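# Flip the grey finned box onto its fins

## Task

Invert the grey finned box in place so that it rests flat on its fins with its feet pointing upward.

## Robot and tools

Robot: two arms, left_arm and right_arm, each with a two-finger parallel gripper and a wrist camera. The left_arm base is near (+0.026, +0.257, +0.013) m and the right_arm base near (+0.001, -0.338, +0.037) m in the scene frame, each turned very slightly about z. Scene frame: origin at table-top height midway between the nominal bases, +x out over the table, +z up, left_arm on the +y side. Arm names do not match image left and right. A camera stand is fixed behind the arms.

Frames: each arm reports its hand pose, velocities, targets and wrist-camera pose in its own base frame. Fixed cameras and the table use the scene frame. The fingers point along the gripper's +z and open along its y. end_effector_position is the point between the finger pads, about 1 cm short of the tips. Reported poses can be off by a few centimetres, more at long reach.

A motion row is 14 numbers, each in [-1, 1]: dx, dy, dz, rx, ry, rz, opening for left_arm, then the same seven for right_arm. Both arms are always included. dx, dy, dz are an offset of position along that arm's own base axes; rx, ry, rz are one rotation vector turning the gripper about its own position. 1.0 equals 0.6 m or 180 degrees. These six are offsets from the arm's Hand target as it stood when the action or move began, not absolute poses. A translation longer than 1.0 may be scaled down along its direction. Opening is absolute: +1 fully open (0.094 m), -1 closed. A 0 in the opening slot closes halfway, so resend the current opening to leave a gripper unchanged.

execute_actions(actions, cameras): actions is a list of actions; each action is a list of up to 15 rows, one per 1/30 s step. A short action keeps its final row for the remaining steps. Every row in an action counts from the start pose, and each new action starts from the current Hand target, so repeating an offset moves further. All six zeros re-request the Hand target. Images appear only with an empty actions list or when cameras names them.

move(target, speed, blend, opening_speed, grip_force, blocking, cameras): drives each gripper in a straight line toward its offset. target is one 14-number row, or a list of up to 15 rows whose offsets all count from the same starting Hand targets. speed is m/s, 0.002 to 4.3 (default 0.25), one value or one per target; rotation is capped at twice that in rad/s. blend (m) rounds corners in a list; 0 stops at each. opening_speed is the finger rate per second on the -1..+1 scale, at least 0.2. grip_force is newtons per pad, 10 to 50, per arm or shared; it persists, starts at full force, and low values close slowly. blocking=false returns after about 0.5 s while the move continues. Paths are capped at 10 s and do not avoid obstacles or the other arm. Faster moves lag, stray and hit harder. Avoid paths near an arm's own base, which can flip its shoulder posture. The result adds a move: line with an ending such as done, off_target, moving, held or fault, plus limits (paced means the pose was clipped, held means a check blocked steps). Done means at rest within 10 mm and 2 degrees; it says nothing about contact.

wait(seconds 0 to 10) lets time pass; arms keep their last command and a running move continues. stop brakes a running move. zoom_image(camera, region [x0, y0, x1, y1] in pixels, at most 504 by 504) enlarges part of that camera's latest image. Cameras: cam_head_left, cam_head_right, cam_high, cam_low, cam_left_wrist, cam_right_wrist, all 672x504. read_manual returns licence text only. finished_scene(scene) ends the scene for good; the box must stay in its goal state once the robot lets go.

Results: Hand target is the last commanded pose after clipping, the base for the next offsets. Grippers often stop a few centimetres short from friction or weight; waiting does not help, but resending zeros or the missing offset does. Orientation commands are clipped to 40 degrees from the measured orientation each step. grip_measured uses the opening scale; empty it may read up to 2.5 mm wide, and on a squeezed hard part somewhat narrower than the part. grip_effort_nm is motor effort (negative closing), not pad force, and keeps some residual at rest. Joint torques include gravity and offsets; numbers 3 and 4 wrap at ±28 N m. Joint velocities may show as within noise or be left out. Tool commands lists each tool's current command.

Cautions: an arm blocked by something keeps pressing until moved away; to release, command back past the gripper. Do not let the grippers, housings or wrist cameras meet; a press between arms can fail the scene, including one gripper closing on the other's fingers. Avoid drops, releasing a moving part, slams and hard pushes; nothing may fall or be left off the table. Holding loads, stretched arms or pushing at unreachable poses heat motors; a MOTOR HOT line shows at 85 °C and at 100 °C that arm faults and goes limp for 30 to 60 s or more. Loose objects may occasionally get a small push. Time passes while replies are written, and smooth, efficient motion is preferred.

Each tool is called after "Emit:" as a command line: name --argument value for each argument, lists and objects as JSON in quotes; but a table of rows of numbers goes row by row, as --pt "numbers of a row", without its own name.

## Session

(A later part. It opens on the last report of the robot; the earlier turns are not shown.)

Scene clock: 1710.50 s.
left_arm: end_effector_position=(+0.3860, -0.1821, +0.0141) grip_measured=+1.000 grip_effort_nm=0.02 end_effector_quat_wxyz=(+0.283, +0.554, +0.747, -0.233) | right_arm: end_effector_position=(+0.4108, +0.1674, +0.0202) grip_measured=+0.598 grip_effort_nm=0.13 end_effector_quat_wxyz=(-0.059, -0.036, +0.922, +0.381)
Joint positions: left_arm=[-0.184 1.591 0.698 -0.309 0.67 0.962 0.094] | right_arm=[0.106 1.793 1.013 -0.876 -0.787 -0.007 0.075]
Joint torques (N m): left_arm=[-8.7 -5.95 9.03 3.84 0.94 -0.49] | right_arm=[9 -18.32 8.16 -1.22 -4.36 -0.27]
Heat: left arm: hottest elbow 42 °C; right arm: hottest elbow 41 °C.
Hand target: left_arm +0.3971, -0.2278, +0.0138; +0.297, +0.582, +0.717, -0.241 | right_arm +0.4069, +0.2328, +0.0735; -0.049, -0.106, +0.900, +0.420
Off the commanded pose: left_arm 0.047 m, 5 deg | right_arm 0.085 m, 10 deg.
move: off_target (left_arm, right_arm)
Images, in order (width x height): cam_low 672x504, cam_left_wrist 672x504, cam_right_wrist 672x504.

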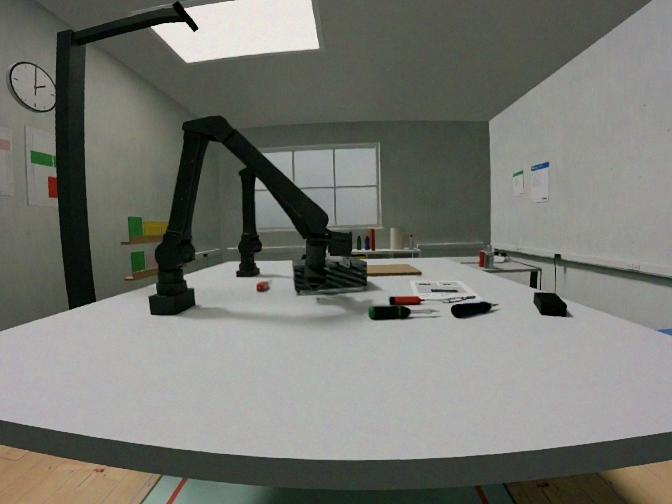

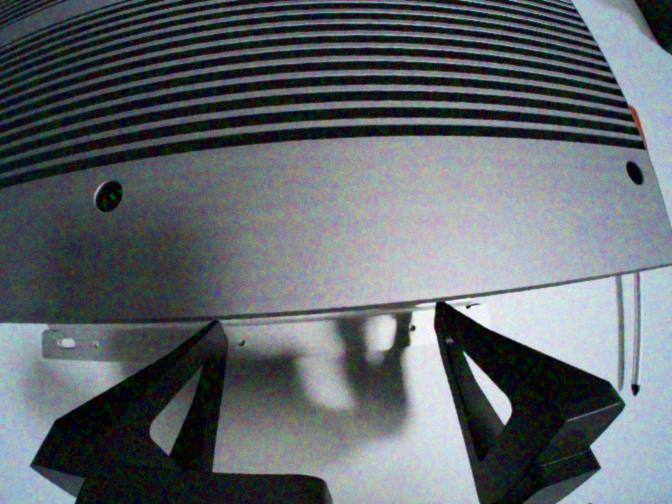

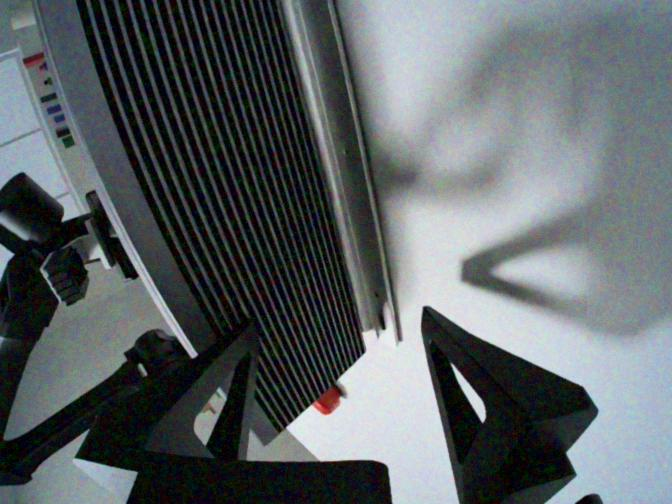

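Emit:
zoom_image --camera "cam_low" --region '[270, 220, 400, 310]'

Emit:
zoom_image --camera "cam_right_wrist" --region '[180, 240, 440, 470]'

Scaled by 3.877.

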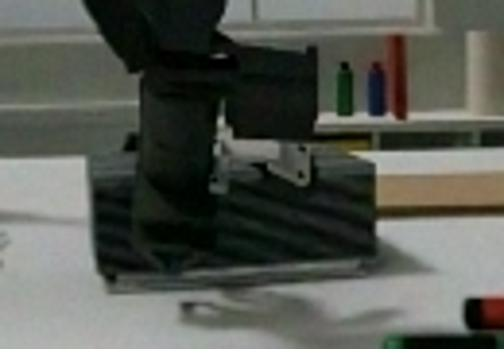

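Scaled by 1.938 from the camera's 672x504 image, which has a finer 960x720 frame.

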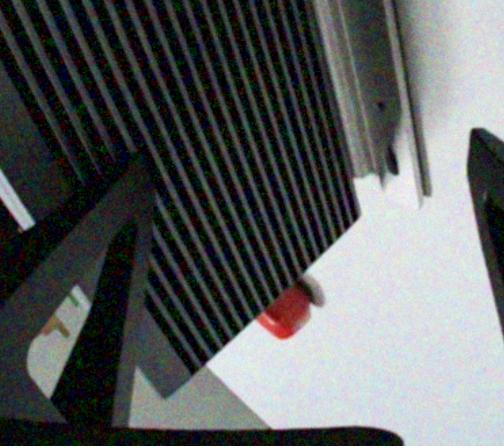

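Emit:
move --target '[0,0,0,0,0,0,1,0.0,0.005,0.06,0,0,0,0.6]' --speed 0.03 --cameras '["cam_right_wrist","cam_left_wrist"]'

Scene clock: 1729.73 s.
left_arm: end_effector_position=(+0.3849, -0.1951, +0.0077) grip_measured=+1.000 grip_effort_nm=0.02 end_effector_quat_wxyz=(+0.280, +0.561, +0.744, -0.230) | right_arm: end_effector_position=(+0.3938, +0.2053, +0.0760) grip_measured=+0.601 grip_effort_nm=-0.07 end_effector_quat_wxyz=(-0.063, -0.082, +0.913, +0.395)
Joint positions: left_arm=[-0.221 1.609 0.698 -0.274 0.651 0.938 0.094] | right_arm=[0.191 1.687 1.038 -0.984 -0.821 -0.014 0.075]
Joint torques (N m): left_arm=[-5.66 -7.18 9.31 2.61 1.57 -0.27] | right_arm=[2.67 -13.45 10.65 -0.12 -2.8 0.08]
Heat: left arm: hottest elbow 42 °C; right arm: hottest wrist yaw 51 °C.
Hand target: left_arm +0.3971, -0.2279, +0.0138; +0.296, +0.583, +0.717, -0.241 | right_arm +0.4068, +0.2358, +0.1094; -0.050, -0.106, +0.900, +0.420
Off the commanded pose: left_arm 0.035 m, 5 deg | right_arm 0.047 m, 5 deg.
move: off_target (left_arm, right_arm)
Images, in order (width x height): cam_left_wrist 672x504, cam_right_wrist 672x504.

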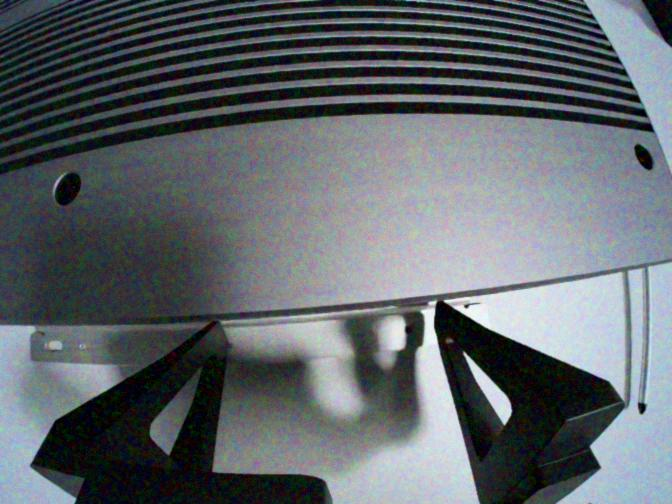

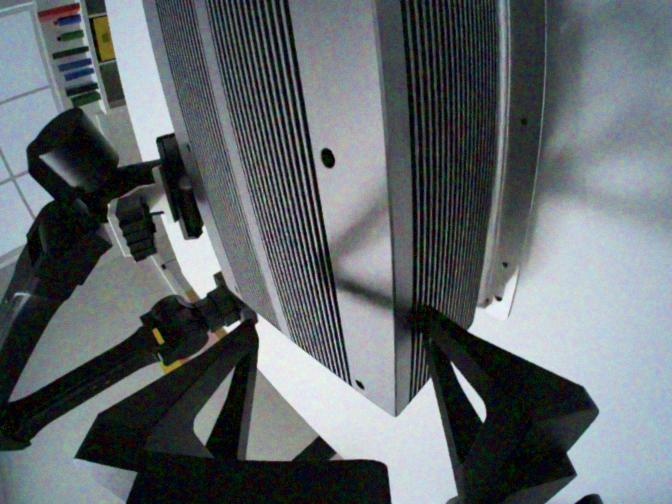

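Emit:
move --target '[-0.006,0.05,0.02,0,0,0,1,0,-0.2,0.0,0,0,0,0.92]' --speed 0.12 --cameras '["cam_right_wrist","cam_left_wrist","cam_high","cam_head_left"]'

Scene clock: 1779.63 s.
left_arm: end_effector_position=(+0.3762, -0.1980, +0.0110) grip_measured=+1.000 grip_effort_nm=0.02 end_effector_quat_wxyz=(+0.278, +0.578, +0.725, -0.251) | right_arm: end_effector_position=(+0.3919, +0.1205, +0.1036) grip_measured=+0.918 grip_effort_nm=0.08 end_effector_quat_wxyz=(-0.061, -0.102, +0.899, +0.422)
Joint positions: left_arm=[-0.216 1.609 0.704 -0.321 0.701 1.004 0.094] | right_arm=[-0.021 1.687 1.091 -1.295 -0.836 -0.389 0.09]
Joint torques (N m): left_arm=[0.21 -10.64 8.36 0.84 0.69 -0.06] | right_arm=[-1.32 -11.75 9.06 -0.28 -0.45 -0.16]
Heat: left arm: hottest elbow 43 °C; right arm: hottest elbow 50 °C.
Hand target: left_arm +0.3934, -0.1978, +0.0258; +0.296, +0.582, +0.717, -0.241 | right_arm +0.4068, +0.1158, +0.1094; -0.049, -0.106, +0.900, +0.420
Off the commanded pose: left_arm 0.023 m, 3 deg | right_arm 0.017 m, 1 deg.
move: off_target (left_arm, right_arm)
Images, in order (width x height): cam_head_left 672x504, cam_high 672x504, cam_left_wrist 672x504, cam_right_wrist 672x504.

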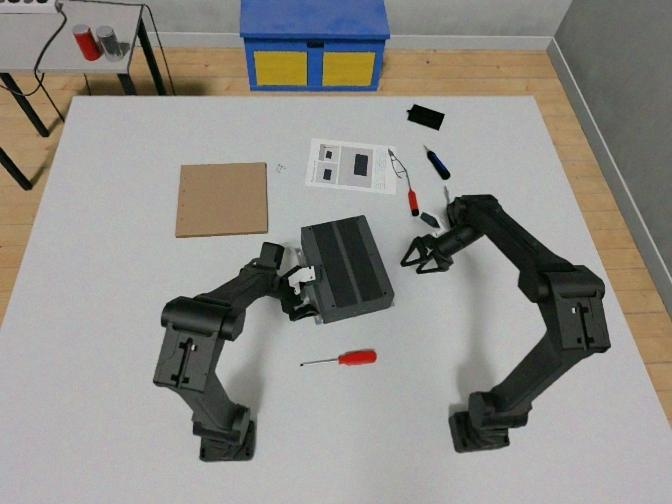

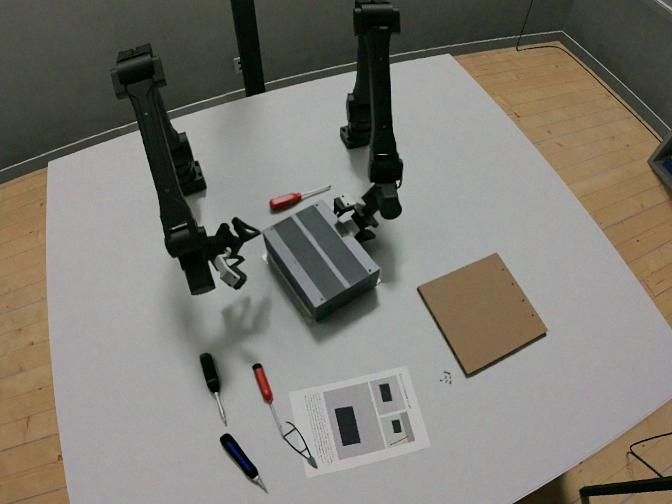

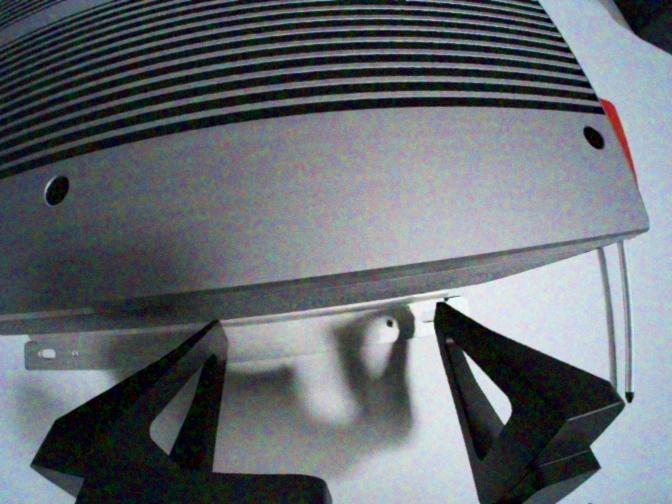

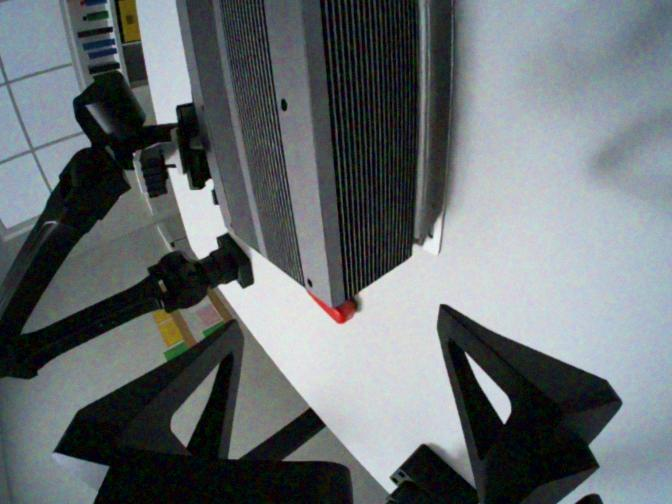

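Emit:
move --target '[0.0,0.02,0.025,0,0,0.0233,1,0.0253,-0.0067,-0.1423,0,0,0,0.92]' --speed 0.12 --cameras '["cam_right_wrist","cam_left_wrist"]'

Scene clock: 1821.50 s.
left_arm: end_effector_position=(+0.3876, -0.1894, +0.0329) grip_measured=+1.000 grip_effort_nm=0.02 end_effector_quat_wxyz=(+0.299, +0.563, +0.734, -0.235) | right_arm: end_effector_position=(+0.4112, +0.1182, +0.0240) grip_measured=+0.918 grip_effort_nm=0.08 end_effector_quat_wxyz=(-0.063, -0.104, +0.899, +0.422)
Joint positions: left_arm=[-0.194 1.55 0.704 -0.321 0.688 0.968 0.094] | right_arm=[-0.024 1.869 1.091 -1.124 -0.833 -0.401 0.09]
Joint torques (N m): left_arm=[0.15 -10.34 6.91 1.03 0.41 -0.32] | right_arm=[-1.67 -12.86 6.5 0.36 -0.42 -0.18]
Heat: left arm: hottest elbow 43 °C; right arm: hottest elbow 45 °C.
Hand target: left_arm +0.3935, -0.1858, +0.0409; +0.305, +0.556, +0.738, -0.230 | right_arm +0.4220, +0.1117, +0.0241; -0.049, -0.106, +0.900, +0.420
Off the commanded pose: left_arm 0.010 m, 1 deg | right_arm 0.013 m, 2 deg.
move: off_target (right_arm)
Images, in order (width x height): cam_left_wrist 672x504, cam_right_wrist 672x504.

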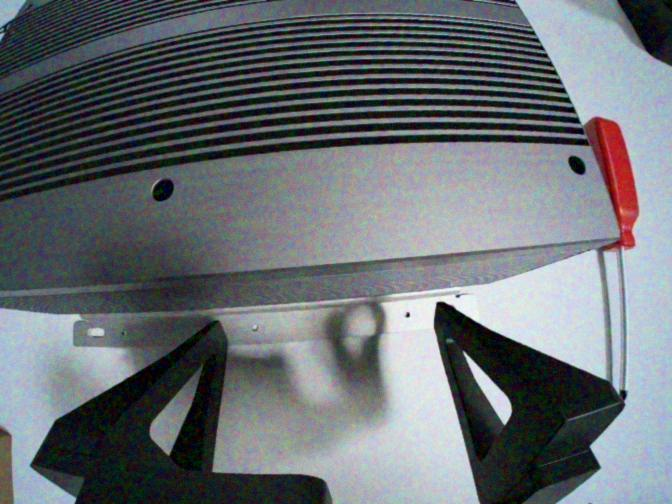

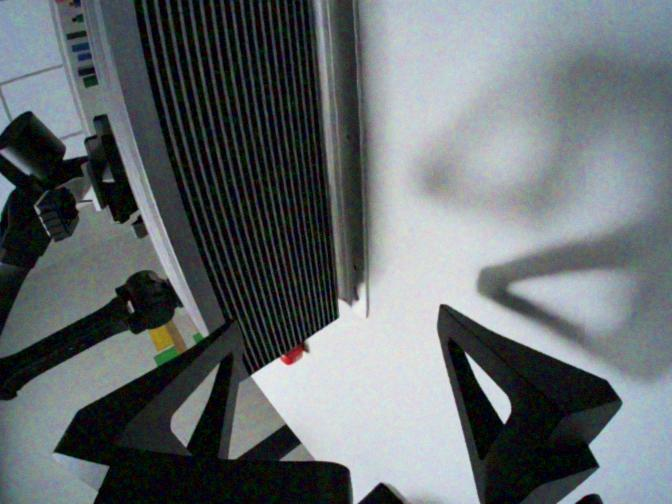

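Emit:
move --target '[0.009,-0.032,-0.006,0,0,0,1,-0.012,0.065,-0.006,0,0,0,0.92]' --speed 0.06 --cameras '["cam_right_wrist","cam_left_wrist"]'

Scene clock: 1828.57 s.
left_arm: end_effector_position=(+0.3878, -0.1979, +0.0327) grip_measured=+1.000 grip_effort_nm=0.02 end_effector_quat_wxyz=(+0.297, +0.557, +0.740, -0.233) | right_arm: end_effector_position=(+0.4146, +0.1443, +0.0155) grip_measured=+0.918 grip_effort_nm=0.08 end_effector_quat_wxyz=(-0.054, -0.099, +0.900, +0.420)
Joint positions: left_arm=[-0.22 1.55 0.704 -0.301 0.668 0.921 0.094] | right_arm=[0.034 1.867 1.068 -1.009 -0.85 -0.294 0.09]
Joint torques (N m): left_arm=[-1.85 -8.29 8.12 2.03 0.39 -0.41] | right_arm=[-0.09 -14.8 4.86 0.54 -0.71 -0.01]
Heat: left arm: hottest elbow 43 °C; right arm: hottest elbow 45 °C.
Hand target: left_arm +0.3989, -0.2051, +0.0373; +0.305, +0.556, +0.738, -0.230 | right_arm +0.4148, +0.1508, +0.0206; -0.049, -0.106, +0.900, +0.420
Off the commanded pose: left_arm 0.014 m, 1 deg | right_arm 0.008 m, 1 deg.
move: off_target (left_arm)
Images, in order (width x height): cam_left_wrist 672x504, cam_right_wrist 672x504.

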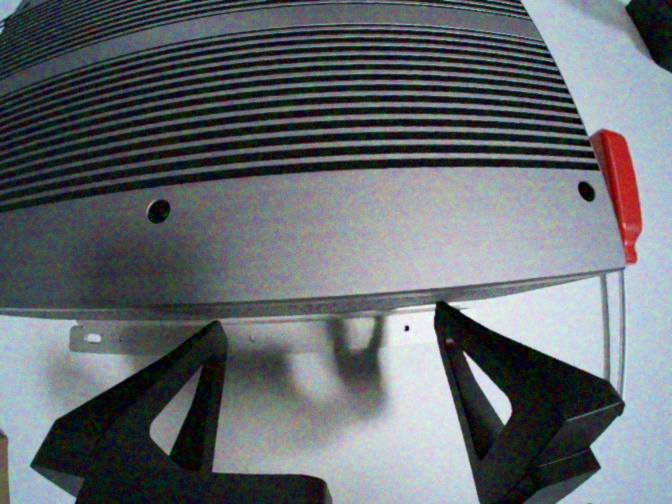

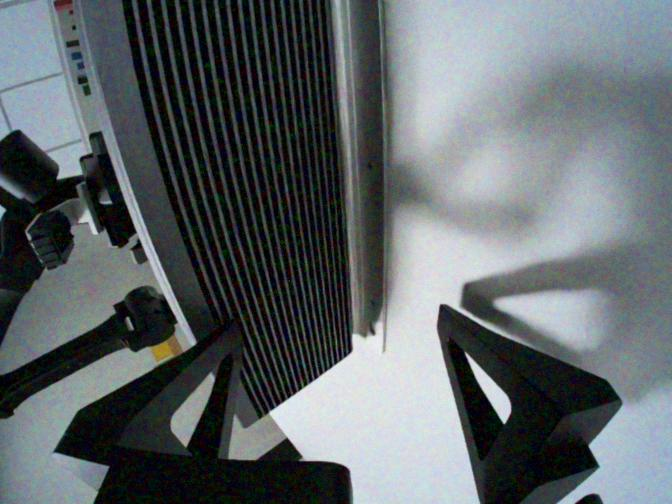

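Emit:
move --target '[0.006,-0.02,-0.014,0,0,0,1,-0.008,0.045,0,0,0,0,0.92]' --speed 0.05

Emit:
move --target '[0.01,-0.035,-0.002,0,0,0,1,-0.01,0.035,0,0,0,0,0.92]' --speed 0.04

Emit:
move --target '[0.006,-0.02,0,0,0,0,1,-0.01,0.035,0,0,0,0,0.92]' --speed 0.04 --cameras '["cam_right_wrist","cam_left_wrist"]'

Scene clock: 1837.00 s.
left_arm: end_effector_position=(+0.3913, -0.1970, +0.0293) grip_measured=+1.000 grip_effort_nm=0.02 end_effector_quat_wxyz=(+0.297, +0.554, +0.745, -0.225) | right_arm: end_effector_position=(+0.4168, +0.1462, +0.0126) grip_measured=+0.918 grip_effort_nm=0.08 end_effector_quat_wxyz=(-0.042, -0.081, +0.906, +0.413)
Joint positions: left_arm=[-0.223 1.558 0.704 -0.283 0.65 0.908 0.094] | right_arm=[0.04 1.85 1.04 -0.934 -0.844 -0.217 0.09]
Joint torques (N m): left_arm=[-3.96 -6.48 8.49 3.04 0.65 -0.6] | right_arm=[4.78 -14.45 5.03 0.66 -1.48 0.14]
Heat: left arm: hottest elbow 43 °C; right arm: hottest elbow 44 °C.
Hand target: left_arm +0.4024, -0.2170, +0.0288; +0.305, +0.556, +0.738, -0.230 | right_arm +0.4100, +0.1778, +0.0204; -0.050, -0.106, +0.900, +0.420
Off the commanded pose: left_arm 0.023 m, 1 deg | right_arm 0.033 m, 3 deg.
move: off_target (left_arm, right_arm)

Scene clock: 1838.23 s.
left_arm: end_effector_position=(+0.3920, -0.1991, +0.0286) grip_measured=+1.000 grip_effort_nm=0.02 end_effector_quat_wxyz=(+0.293, +0.543, +0.754, -0.224) | right_arm: end_effector_position=(+0.4208, +0.1453, +0.0132) grip_measured=+0.918 grip_effort_nm=0.08 end_effector_quat_wxyz=(-0.028, -0.066, +0.911, +0.406)
Joint positions: left_arm=[-0.232 1.558 0.704 -0.275 0.635 0.87 0.094] | right_arm=[0.04 1.829 1.02 -0.875 -0.833 -0.155 0.09]
Joint torques (N m): left_arm=[-7.12 -5.25 9.99 3.86 0.43 -0.72] | right_arm=[8.64 -13.92 4.63 0.64 -2.09 0.13]
Heat: left arm: hottest elbow 43 °C; right arm: hottest elbow 44 °C.
Hand target: left_arm +0.4084, -0.2380, +0.0276; +0.305, +0.556, +0.738, -0.230 | right_arm +0.4040, +0.1988, +0.0205; -0.049, -0.106, +0.900, +0.420
Off the commanded pose: left_arm 0.042 m, 3 deg | right_arm 0.057 m, 6 deg.
move: off_target (left_arm, right_arm)

Scene clock: 1839.60 s.
left_arm: end_effector_position=(+0.3928, -0.2022, +0.0284) grip_measured=+1.000 grip_effort_nm=0.02 end_effector_quat_wxyz=(+0.292, +0.539, +0.759, -0.222) | right_arm: end_effector_position=(+0.4262, +0.1444, +0.0137) grip_measured=+0.918 grip_effort_nm=0.08 end_effector_quat_wxyz=(-0.015, -0.047, +0.915, +0.401)
Joint positions: left_arm=[-0.243 1.558 0.704 -0.265 0.623 0.844 0.094] | right_arm=[0.04 1.811 1.002 -0.814 -0.824 -0.085 0.09]
Joint torques (N m): left_arm=[-8.35 -4.72 10.95 3.96 0.45 -0.77] | right_arm=[10.99 -13.39 4.34 0.49 -2.58 0.05]
Heat: left arm: hottest elbow 43 °C; right arm: hottest elbow 44 °C.
Hand target: left_arm +0.4120, -0.2499, +0.0276; +0.305, +0.556, +0.738, -0.230 | right_arm +0.3979, +0.2198, +0.0204; -0.050, -0.106, +0.900, +0.420
Off the commanded pose: left_arm 0.052 m, 4 deg | right_arm 0.081 m, 8 deg.
move: off_target (left_arm, right_arm)
Images, in order (width x height): cam_left_wrist 672x504, cam_right_wrist 672x504.

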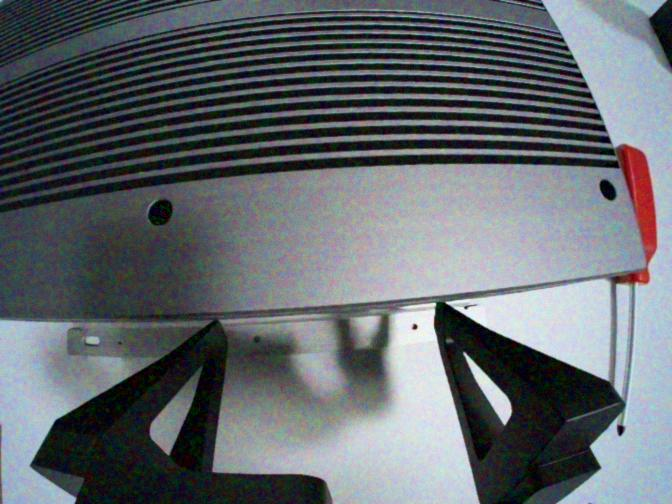

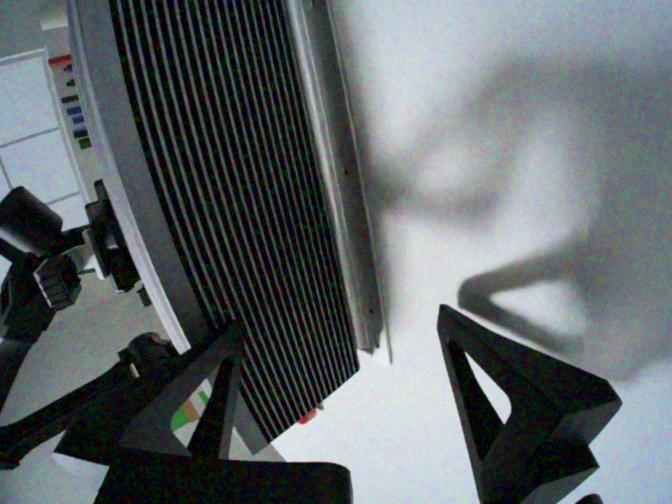

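Emit:
move --target '[0,0,0,0,0,0,1,0,0,0.06,0,0,0,0.92]' --speed 0.04

Emit:
move --target '[0,0,0,0,0,0,1,0,0.01,0.03,0,0,0,0.92]' --speed 0.03 --cameras '["cam_right_wrist","cam_left_wrist","cam_low"]'

Scene clock: 1850.07 s.
left_arm: end_effector_position=(+0.3928, -0.2024, +0.0284) grip_measured=+1.000 grip_effort_nm=0.02 end_effector_quat_wxyz=(+0.292, +0.539, +0.758, -0.222) | right_arm: end_effector_position=(+0.4215, +0.1423, +0.0157) grip_measured=+0.918 grip_effort_nm=0.10 end_effector_quat_wxyz=(-0.030, -0.031, +0.921, +0.386)
Joint positions: left_arm=[-0.243 1.558 0.704 -0.265 0.623 0.844 0.094] | right_arm=[0.044 1.798 1.002 -0.843 -0.793 -0.051 0.09]
Joint torques (N m): left_arm=[-8.53 -4.72 10.97 3.99 0.44 -0.74] | right_arm=[11.05 -17.08 6.23 -1.8 -3.93 -0.27]
Heat: left arm: hottest elbow 43 °C; right arm: hottest elbow 43 °C.
Hand target: left_arm +0.4120, -0.2501, +0.0276; +0.305, +0.556, +0.738, -0.231 | right_arm +0.3981, +0.2198, +0.0565; -0.049, -0.106, +0.900, +0.420
Off the commanded pose: left_arm 0.051 m, 4 deg | right_arm 0.091 m, 10 deg.
move: off_target (left_arm, right_arm)

Scene clock: 1851.53 s.
left_arm: end_effector_position=(+0.3928, -0.2024, +0.0284) grip_measured=+1.000 grip_effort_nm=0.02 end_effector_quat_wxyz=(+0.292, +0.539, +0.758, -0.222) | right_arm: end_effector_position=(+0.4170, +0.1416, +0.0186) grip_measured=+0.917 grip_effort_nm=0.13 end_effector_quat_wxyz=(-0.041, -0.022, +0.925, +0.378)
Joint positions: left_arm=[-0.243 1.558 0.704 -0.265 0.623 0.844 0.094] | right_arm=[0.048 1.787 1.002 -0.869 -0.776 -0.033 0.09]
Joint torques (N m): left_arm=[-8.53 -4.66 10.97 3.96 0.45 -0.75] | right_arm=[11.4 -19.25 7.12 -1.88 -4.76 -0.32]
Heat: left arm: hottest elbow 43 °C; right arm: hottest elbow 43 °C.
Hand target: left_arm +0.4120, -0.2501, +0.0276; +0.305, +0.556, +0.738, -0.231 | right_arm +0.3981, +0.2258, +0.0746; -0.049, -0.106, +0.900, +0.420
Off the commanded pose: left_arm 0.051 m, 4 deg | right_arm 0.103 m, 11 deg.
move: off_target (left_arm, right_arm)
Images, in order (width x height): cam_low 672x504, cam_left_wrist 672x504, cam_right_wrist 672x504.

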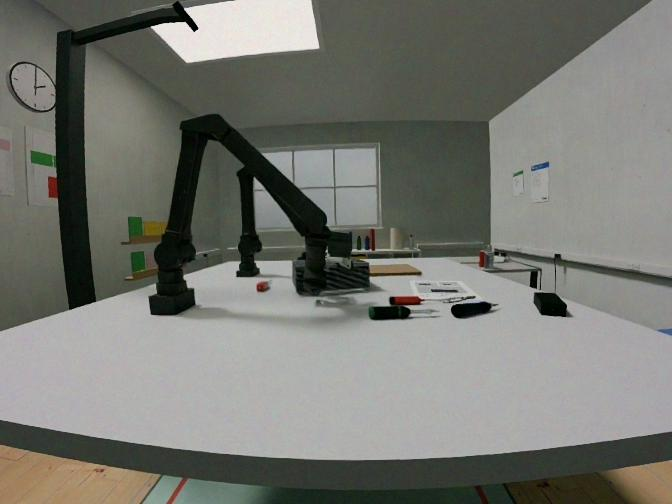

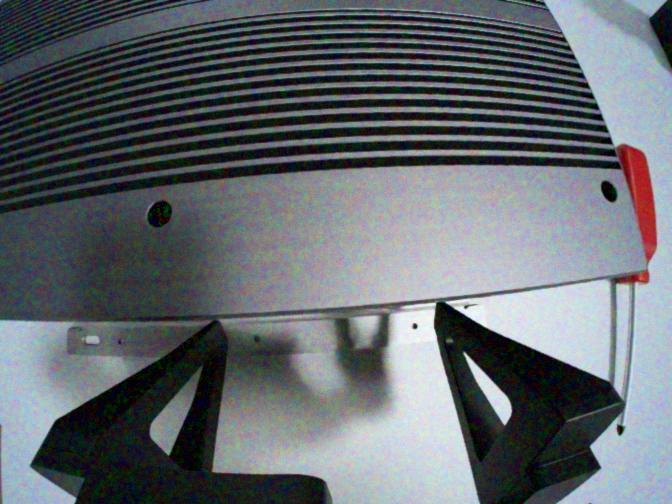

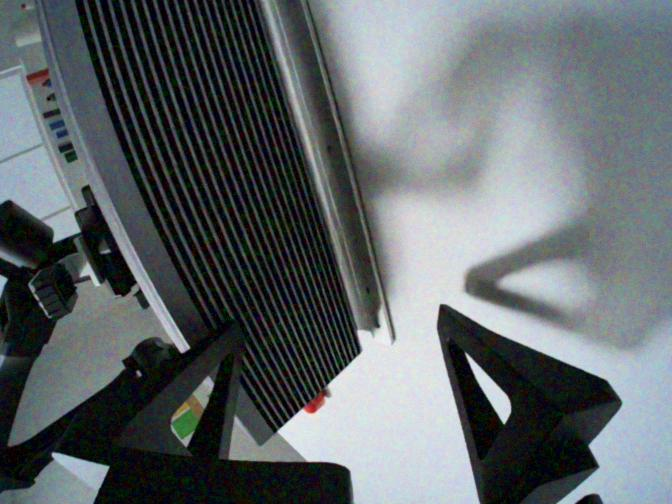

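Emit:
move --target '[0.003,-0.01,0,0,0,0,1,0,0.02,0.03,0,0,0,0.92]' --speed 0.02 --cameras '["cam_right_wrist","cam_left_wrist"]'

Scene clock: 1861.80 s.
left_arm: end_effector_position=(+0.3896, -0.2030, +0.0090) grip_measured=+1.000 grip_effort_nm=0.02 end_effector_quat_wxyz=(+0.273, +0.547, +0.763, -0.208) | right_arm: end_effector_position=(+0.4118, +0.1637, +0.0633) grip_measured=+0.917 grip_effort_nm=0.14 end_effector_quat_wxyz=(-0.034, -0.038, +0.918, +0.393)
Joint positions: left_arm=[-0.261 1.597 0.704 -0.258 0.578 0.856 0.094] | right_arm=[0.091 1.695 1.013 -0.928 -0.811 -0.009 0.09]
Joint torques (N m): left_arm=[-7.88 -7.47 11.55 3.49 2.09 -0.96] | right_arm=[11.34 -14.1 8.23 -0.38 -3.27 -0.12]
Heat: left arm: hottest elbow 44 °C; right arm: hottest wrist yaw 55 °C.
Hand target: left_arm +0.4139, -0.2560, +0.0277; +0.305, +0.556, +0.738, -0.230 | right_arm +0.3980, +0.2377, +0.0924; -0.050, -0.105, +0.900, +0.420
Off the commanded pose: left_arm 0.061 m, 5 deg | right_arm 0.081 m, 9 deg.
move: off_target (left_arm, right_arm)
Images, in order (width x height): cam_left_wrist 672x504, cam_right_wrist 672x504.

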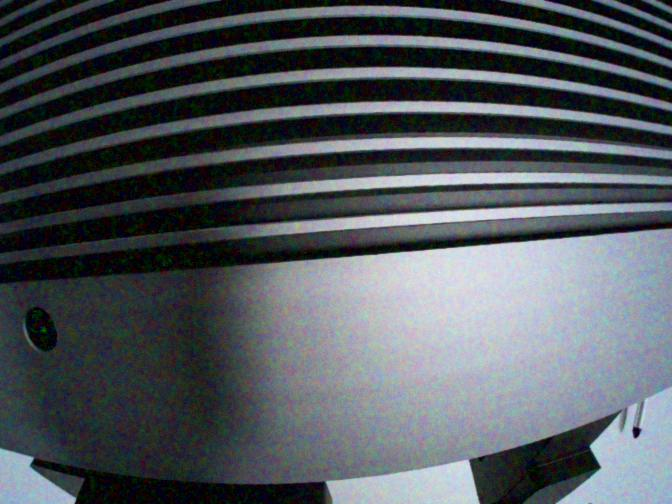

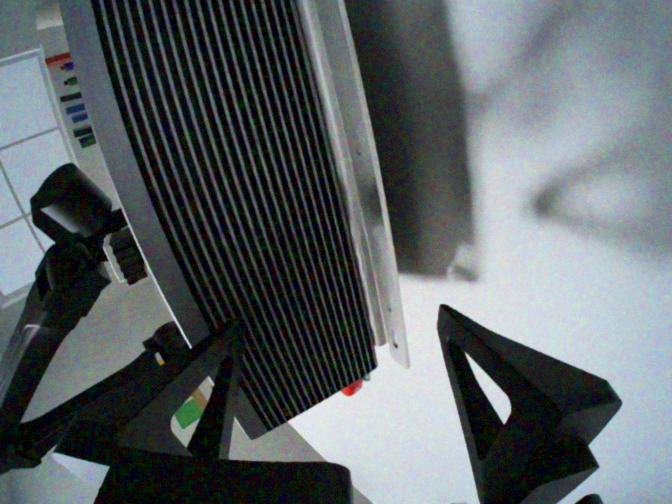

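Emit:
zoom_image --camera "cam_right_wrist" --region '[140, 220, 480, 460]'

Emit:
wait --seconds 0.1 --cameras '["cam_high","cam_low","cam_head_left"]'

Emit:
zoom_image --camera "cam_high" --region '[220, 160, 440, 330]'

Emit:
zoom_image --camera "cam_low" --region '[270, 220, 400, 310]'

Scaled by 1.482 from the camera's 672x504 image, which has a finer 960x720 frame.

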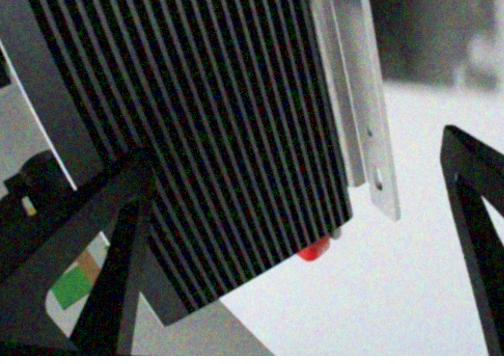

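Scene clock: 1899.43 s.
left_arm: end_effector_position=(+0.3896, -0.2030, +0.0090) grip_measured=+1.000 grip_effort_nm=0.02 end_effector_quat_wxyz=(+0.273, +0.547, +0.763, -0.208) | right_arm: end_effector_position=(+0.4118, +0.1637, +0.0633) grip_measured=+0.917 grip_effort_nm=0.14 end_effector_quat_wxyz=(-0.034, -0.038, +0.918, +0.393)
Joint positions: left_arm=[-0.261 1.597 0.704 -0.258 0.578 0.856 0.094] | right_arm=[0.091 1.695 1.013 -0.928 -0.811 -0.009 0.09]
Joint torques (N m): left_arm=[-7.77 -7.47 11.56 3.56 2.07 -0.95] | right_arm=[10.75 -14.56 8.36 -0.43 -3.3 -0.05]
Heat: left arm: hottest elbow 46 °C; right arm: hottest wrist yaw 56 °C.
Hand target: left_arm +0.4139, -0.2560, +0.0277; +0.305, +0.556, +0.738, -0.230 | right_arm +0.3980, +0.2377, +0.0924; -0.049, -0.106, +0.900, +0.420
Tool commands: left_gripper/opening=+1.0 right_gripper/opening=+0.92
Off the commanded pose: left_arm 0.061 m, 5 deg | right_arm 0.081 m, 9 deg.
wait: 0.10 s; at rest from the start
Images, in order (width x height): cam_head_left 672x504, cam_high 672x504, cam_low 672x504.

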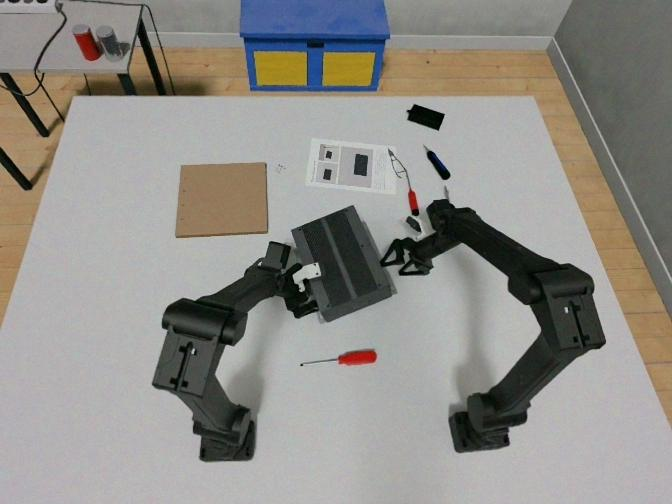

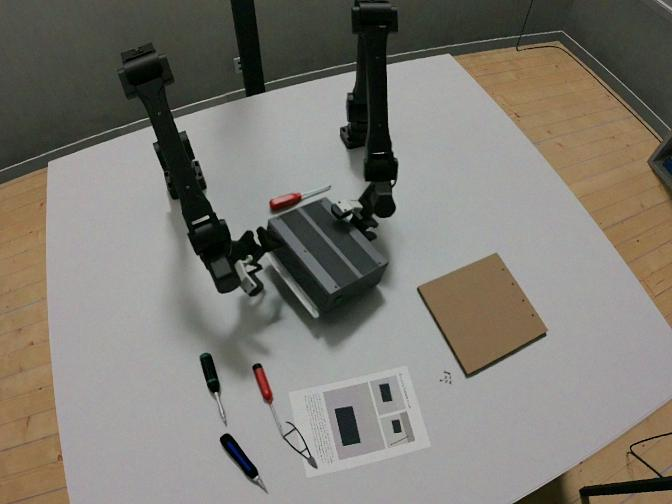

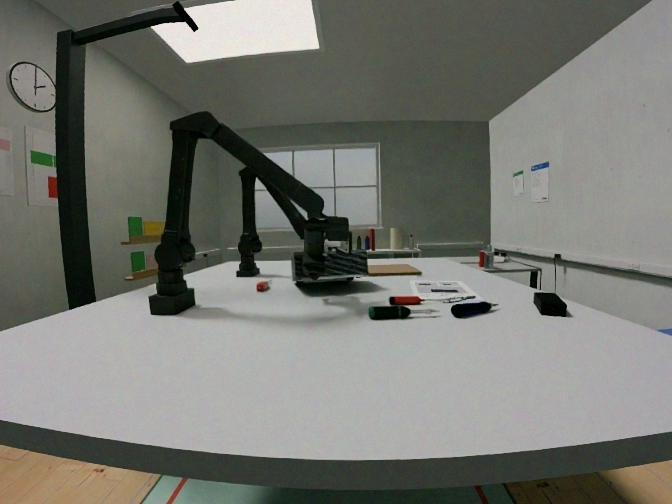

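Scaled by 2.291.

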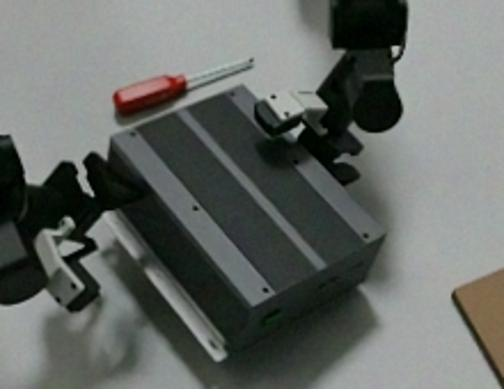

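Scaled by 3.877.

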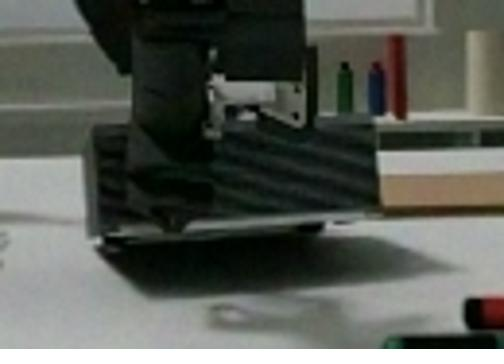

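Emit:
move --target '[0,0,0,0,0,0,1,-0.0022,0.0135,-0.012,0.0758,0.0175,0,0.92]' --speed 0.04 --cameras '["cam_right_wrist","cam_low"]'

Scene clock: 1929.17 s.
left_arm: end_effector_position=(+0.3899, -0.2023, +0.0092) grip_measured=+1.000 grip_effort_nm=0.02 end_effector_quat_wxyz=(+0.274, +0.550, +0.761, -0.207) | right_arm: end_effector_position=(+0.4131, +0.1833, +0.0727) grip_measured=+0.917 grip_effort_nm=0.14 end_effector_quat_wxyz=(-0.037, -0.044, +0.861, +0.506)
Joint positions: left_arm=[-0.259 1.597 0.704 -0.258 0.58 0.865 0.094] | right_arm=[0.076 1.758 1.013 -0.913 -1.062 -0.078 0.09]
Joint torques (N m): left_arm=[-8.06 -7.47 11.55 3.54 2.02 -1.04] | right_arm=[9.52 -12.92 6.48 0.69 -3.04 -0.1]
Heat: left arm: hottest elbow 47 °C; right arm: hottest wrist yaw 58 °C.
Hand target: left_arm +0.4138, -0.2561, +0.0276; +0.305, +0.556, +0.738, -0.230 | right_arm +0.3967, +0.2459, +0.0852; -0.061, -0.099, +0.842, +0.527
Off the commanded pose: left_arm 0.062 m, 5 deg | right_arm 0.066 m, 8 deg.
move: off_target (left_arm, right_arm)
Images, in order (width x height): cam_low 672x504, cam_right_wrist 672x504.

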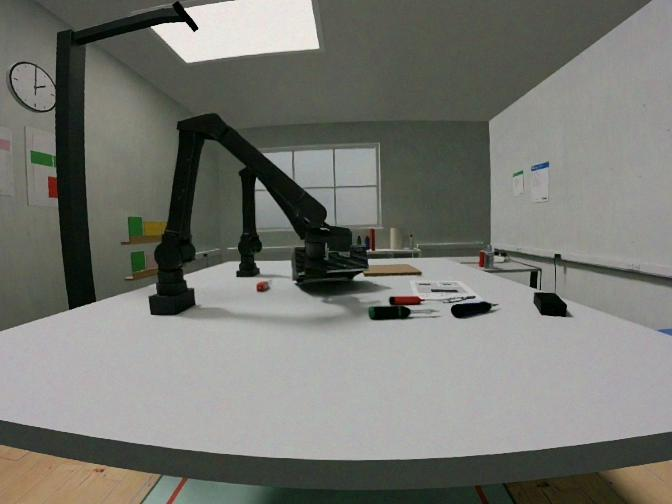

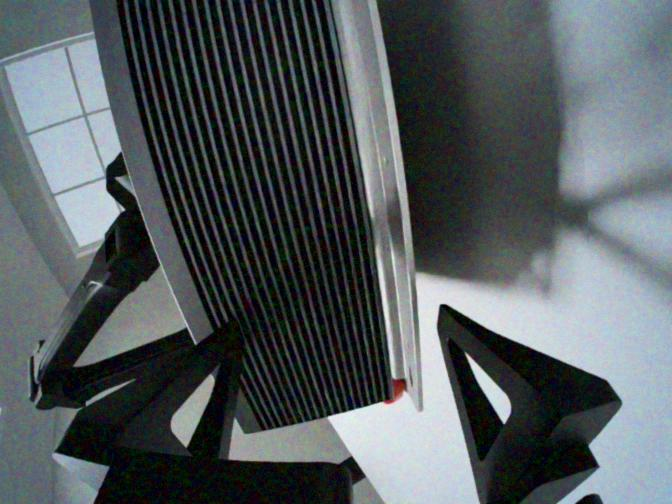

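Emit:
move --target '[0,0,0,0,0,0,1,-0.003,0.0174,-0.009,0.0866,0.02,0,0.92]' --speed 0.04 --cameras '["cam_right_wrist","cam_low"]'

Emit:
zoom_image --camera "cam_low" --region '[270, 220, 400, 310]'

Scene clock: 1941.13 s.
left_arm: end_effector_position=(+0.3908, -0.2018, +0.0091) grip_measured=+1.000 grip_effort_nm=0.02 end_effector_quat_wxyz=(+0.274, +0.547, +0.764, -0.207) | right_arm: end_effector_position=(+0.4131, +0.1966, +0.0682) grip_measured=+0.917 grip_effort_nm=0.13 end_effector_quat_wxyz=(-0.043, -0.032, +0.771, +0.635)
Joint positions: left_arm=[-0.257 1.598 0.704 -0.255 0.579 0.858 0.094] | right_arm=[0.063 1.894 1.013 -0.921 -1.375 -0.21 0.09]
Joint torques (N m): left_arm=[-8.12 -7.47 11.51 3.48 2.03 -0.96] | right_arm=[10.05 -13.86 6.01 -0.49 -1.57 -0.32]
Heat: left arm: hottest elbow 47 °C; right arm: hottest wrist yaw 57 °C.
Hand target: left_arm +0.4138, -0.2560, +0.0276; +0.305, +0.556, +0.738, -0.230 | right_arm +0.3949, +0.2563, +0.0799; -0.074, -0.090, +0.761, +0.639
Off the commanded pose: left_arm 0.062 m, 5 deg | right_arm 0.064 m, 8 deg.
move: off_target (left_arm, right_arm)
Images, in order (width x height): cam_low 672x504, cam_right_wrist 672x504.

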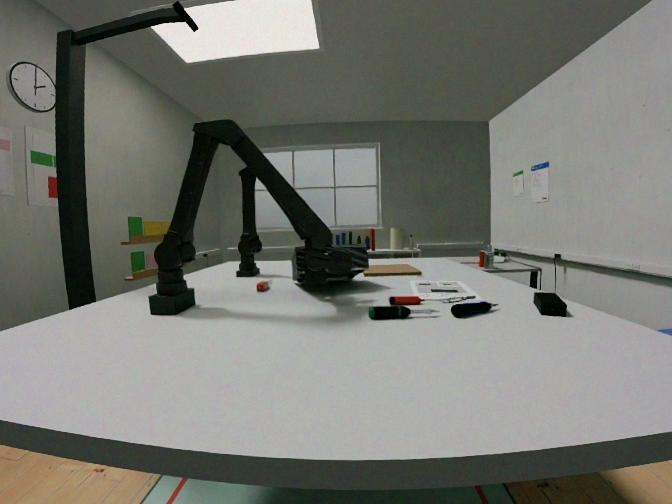

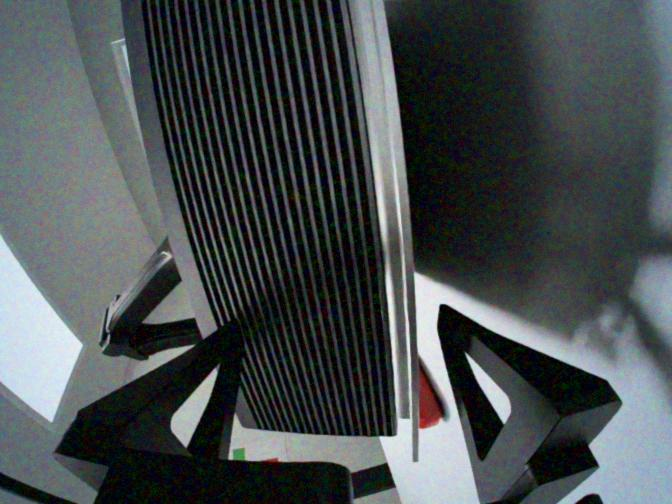

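Scaled by 3.877.

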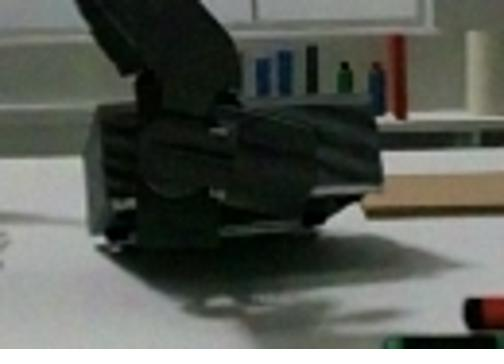

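Emit:
move --target '[0,0,0,0,0,0,1,0,0.003,0.02,0,0,0,0.42]' --speed 0.012 --opening_speed 0.45 --cameras '["cam_right_wrist"]'

Scene clock: 1951.97 s.
left_arm: end_effector_position=(+0.3909, -0.2019, +0.0091) grip_measured=+1.000 grip_effort_nm=0.02 end_effector_quat_wxyz=(+0.275, +0.547, +0.763, -0.207) | right_arm: end_effector_position=(+0.4129, +0.1972, +0.0731) grip_measured=+0.584 grip_effort_nm=-1.03 end_effector_quat_wxyz=(-0.045, -0.030, +0.765, +0.642)
Joint positions: left_arm=[-0.257 1.598 0.704 -0.254 0.579 0.858 0.094] | right_arm=[0.063 1.894 1.018 -0.95 -1.393 -0.229 0.074]
Joint torques (N m): left_arm=[-8 -7.47 11.48 3.43 2.02 -0.97] | right_arm=[10.58 -16.32 6 -0.06 -0.85 0.01]
Heat: left arm: hottest elbow 47 °C; right arm: hottest wrist yaw 52 °C.
Hand target: left_arm +0.4138, -0.2560, +0.0276; +0.305, +0.556, +0.738, -0.230 | right_arm +0.3948, +0.2581, +0.0919; -0.074, -0.090, +0.761, +0.639
Off the commanded pose: left_arm 0.062 m, 5 deg | right_arm 0.066 m, 8 deg.
move: off_target (left_arm, right_arm)
Images, in order (width x height): cam_right_wrist 672x504.

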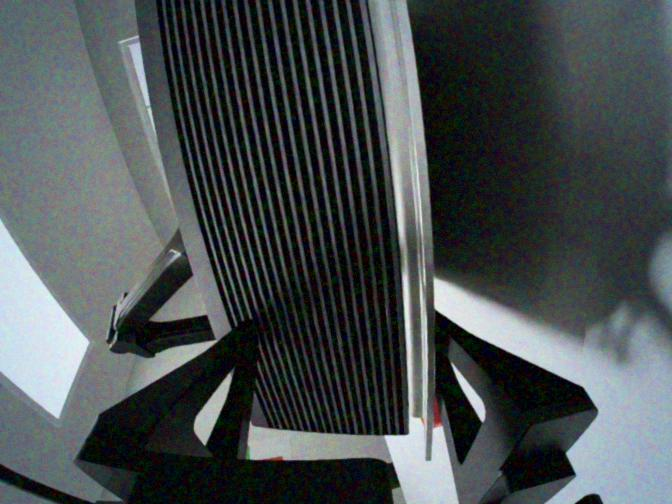

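Emit:
move --target '[-0.014,0.048,0,0,0,0,1,0.01,-0.055,0.0,0,0,0,0.42]' --speed 0.02 --cameras '["cam_right_wrist"]'

Scene clock: 1967.53 s.
left_arm: end_effector_position=(+0.3890, -0.2024, +0.0093) grip_measured=+1.000 grip_effort_nm=0.02 end_effector_quat_wxyz=(+0.280, +0.555, +0.753, -0.218) | right_arm: end_effector_position=(+0.4054, +0.1958, +0.0762) grip_measured=+0.424 grip_effort_nm=-0.60 end_effector_quat_wxyz=(-0.063, -0.051, +0.766, +0.638)
Joint positions: left_arm=[-0.248 1.604 0.703 -0.254 0.613 0.888 0.094] | right_arm=[0.063 1.937 1.081 -1.232 -1.365 -0.494 0.067]
Joint torques (N m): left_arm=[-3.84 -9.52 9.18 2.48 1.7 -0.64] | right_arm=[5.07 -15.09 6.56 -1.42 -0.86 -0.3]
Heat: left arm: hottest elbow 48 °C; right arm: hottest wrist yaw 46 °C.
Hand target: left_arm +0.4055, -0.2273, +0.0278; +0.305, +0.556, +0.738, -0.230 | right_arm +0.4009, +0.2252, +0.0919; -0.074, -0.090, +0.761, +0.639
Off the commanded pose: left_arm 0.035 m, 4 deg | right_arm 0.034 m, 5 deg.
move: off_target (left_arm, right_arm)
Images, in order (width x height): cam_right_wrist 672x504.

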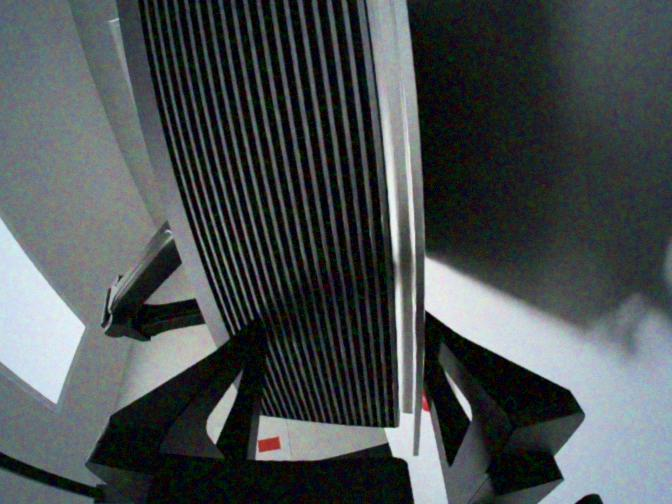

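Emit:
move --target '[-0.006,0.02,0,0,0,0,1,0.005,-0.025,-0.012,0.0,0,0,0.0]' --speed 0.02 --opening_speed 0.3 --cameras '["cam_right_wrist"]'

Scene clock: 1973.73 s.
left_arm: end_effector_position=(+0.3879, -0.2025, +0.0106) grip_measured=+1.000 grip_effort_nm=0.02 end_effector_quat_wxyz=(+0.283, +0.555, +0.749, -0.226) | right_arm: end_effector_position=(+0.4034, +0.1949, +0.0747) grip_measured=+0.403 grip_effort_nm=-1.04 end_effector_quat_wxyz=(-0.075, -0.056, +0.761, +0.642)
Joint positions: left_arm=[-0.243 1.604 0.701 -0.254 0.633 0.894 0.094] | right_arm=[0.061 1.974 1.111 -1.358 -1.363 -0.618 0.066]
Joint torques (N m): left_arm=[-1.9 -10.4 8.21 1.95 1.36 -0.4] | right_arm=[2.49 -14.68 6.31 -1.2 -0.2 -0.43]
Heat: left arm: hottest elbow 48 °C; right arm: hottest wrist yaw 45 °C.
Hand target: left_arm +0.4019, -0.2153, +0.0278; +0.305, +0.556, +0.738, -0.230 | right_arm +0.4040, +0.2101, +0.0847; -0.073, -0.090, +0.761, +0.639
Off the commanded pose: left_arm 0.026 m, 3 deg | right_arm 0.018 m, 4 deg.
move: off_target (left_arm, right_arm)
Images, in order (width x height): cam_right_wrist 672x504.

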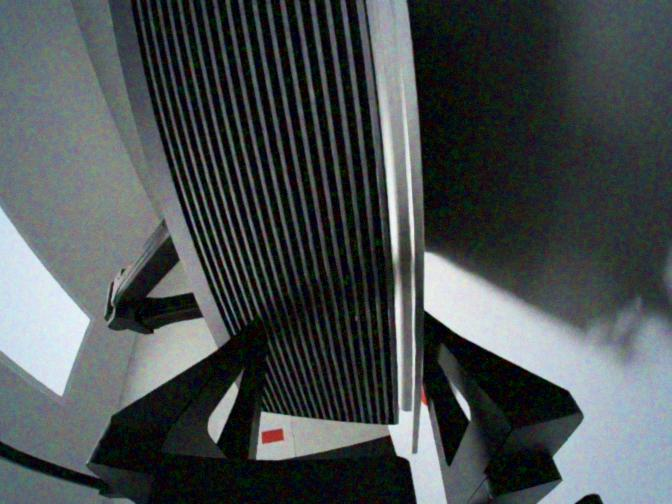

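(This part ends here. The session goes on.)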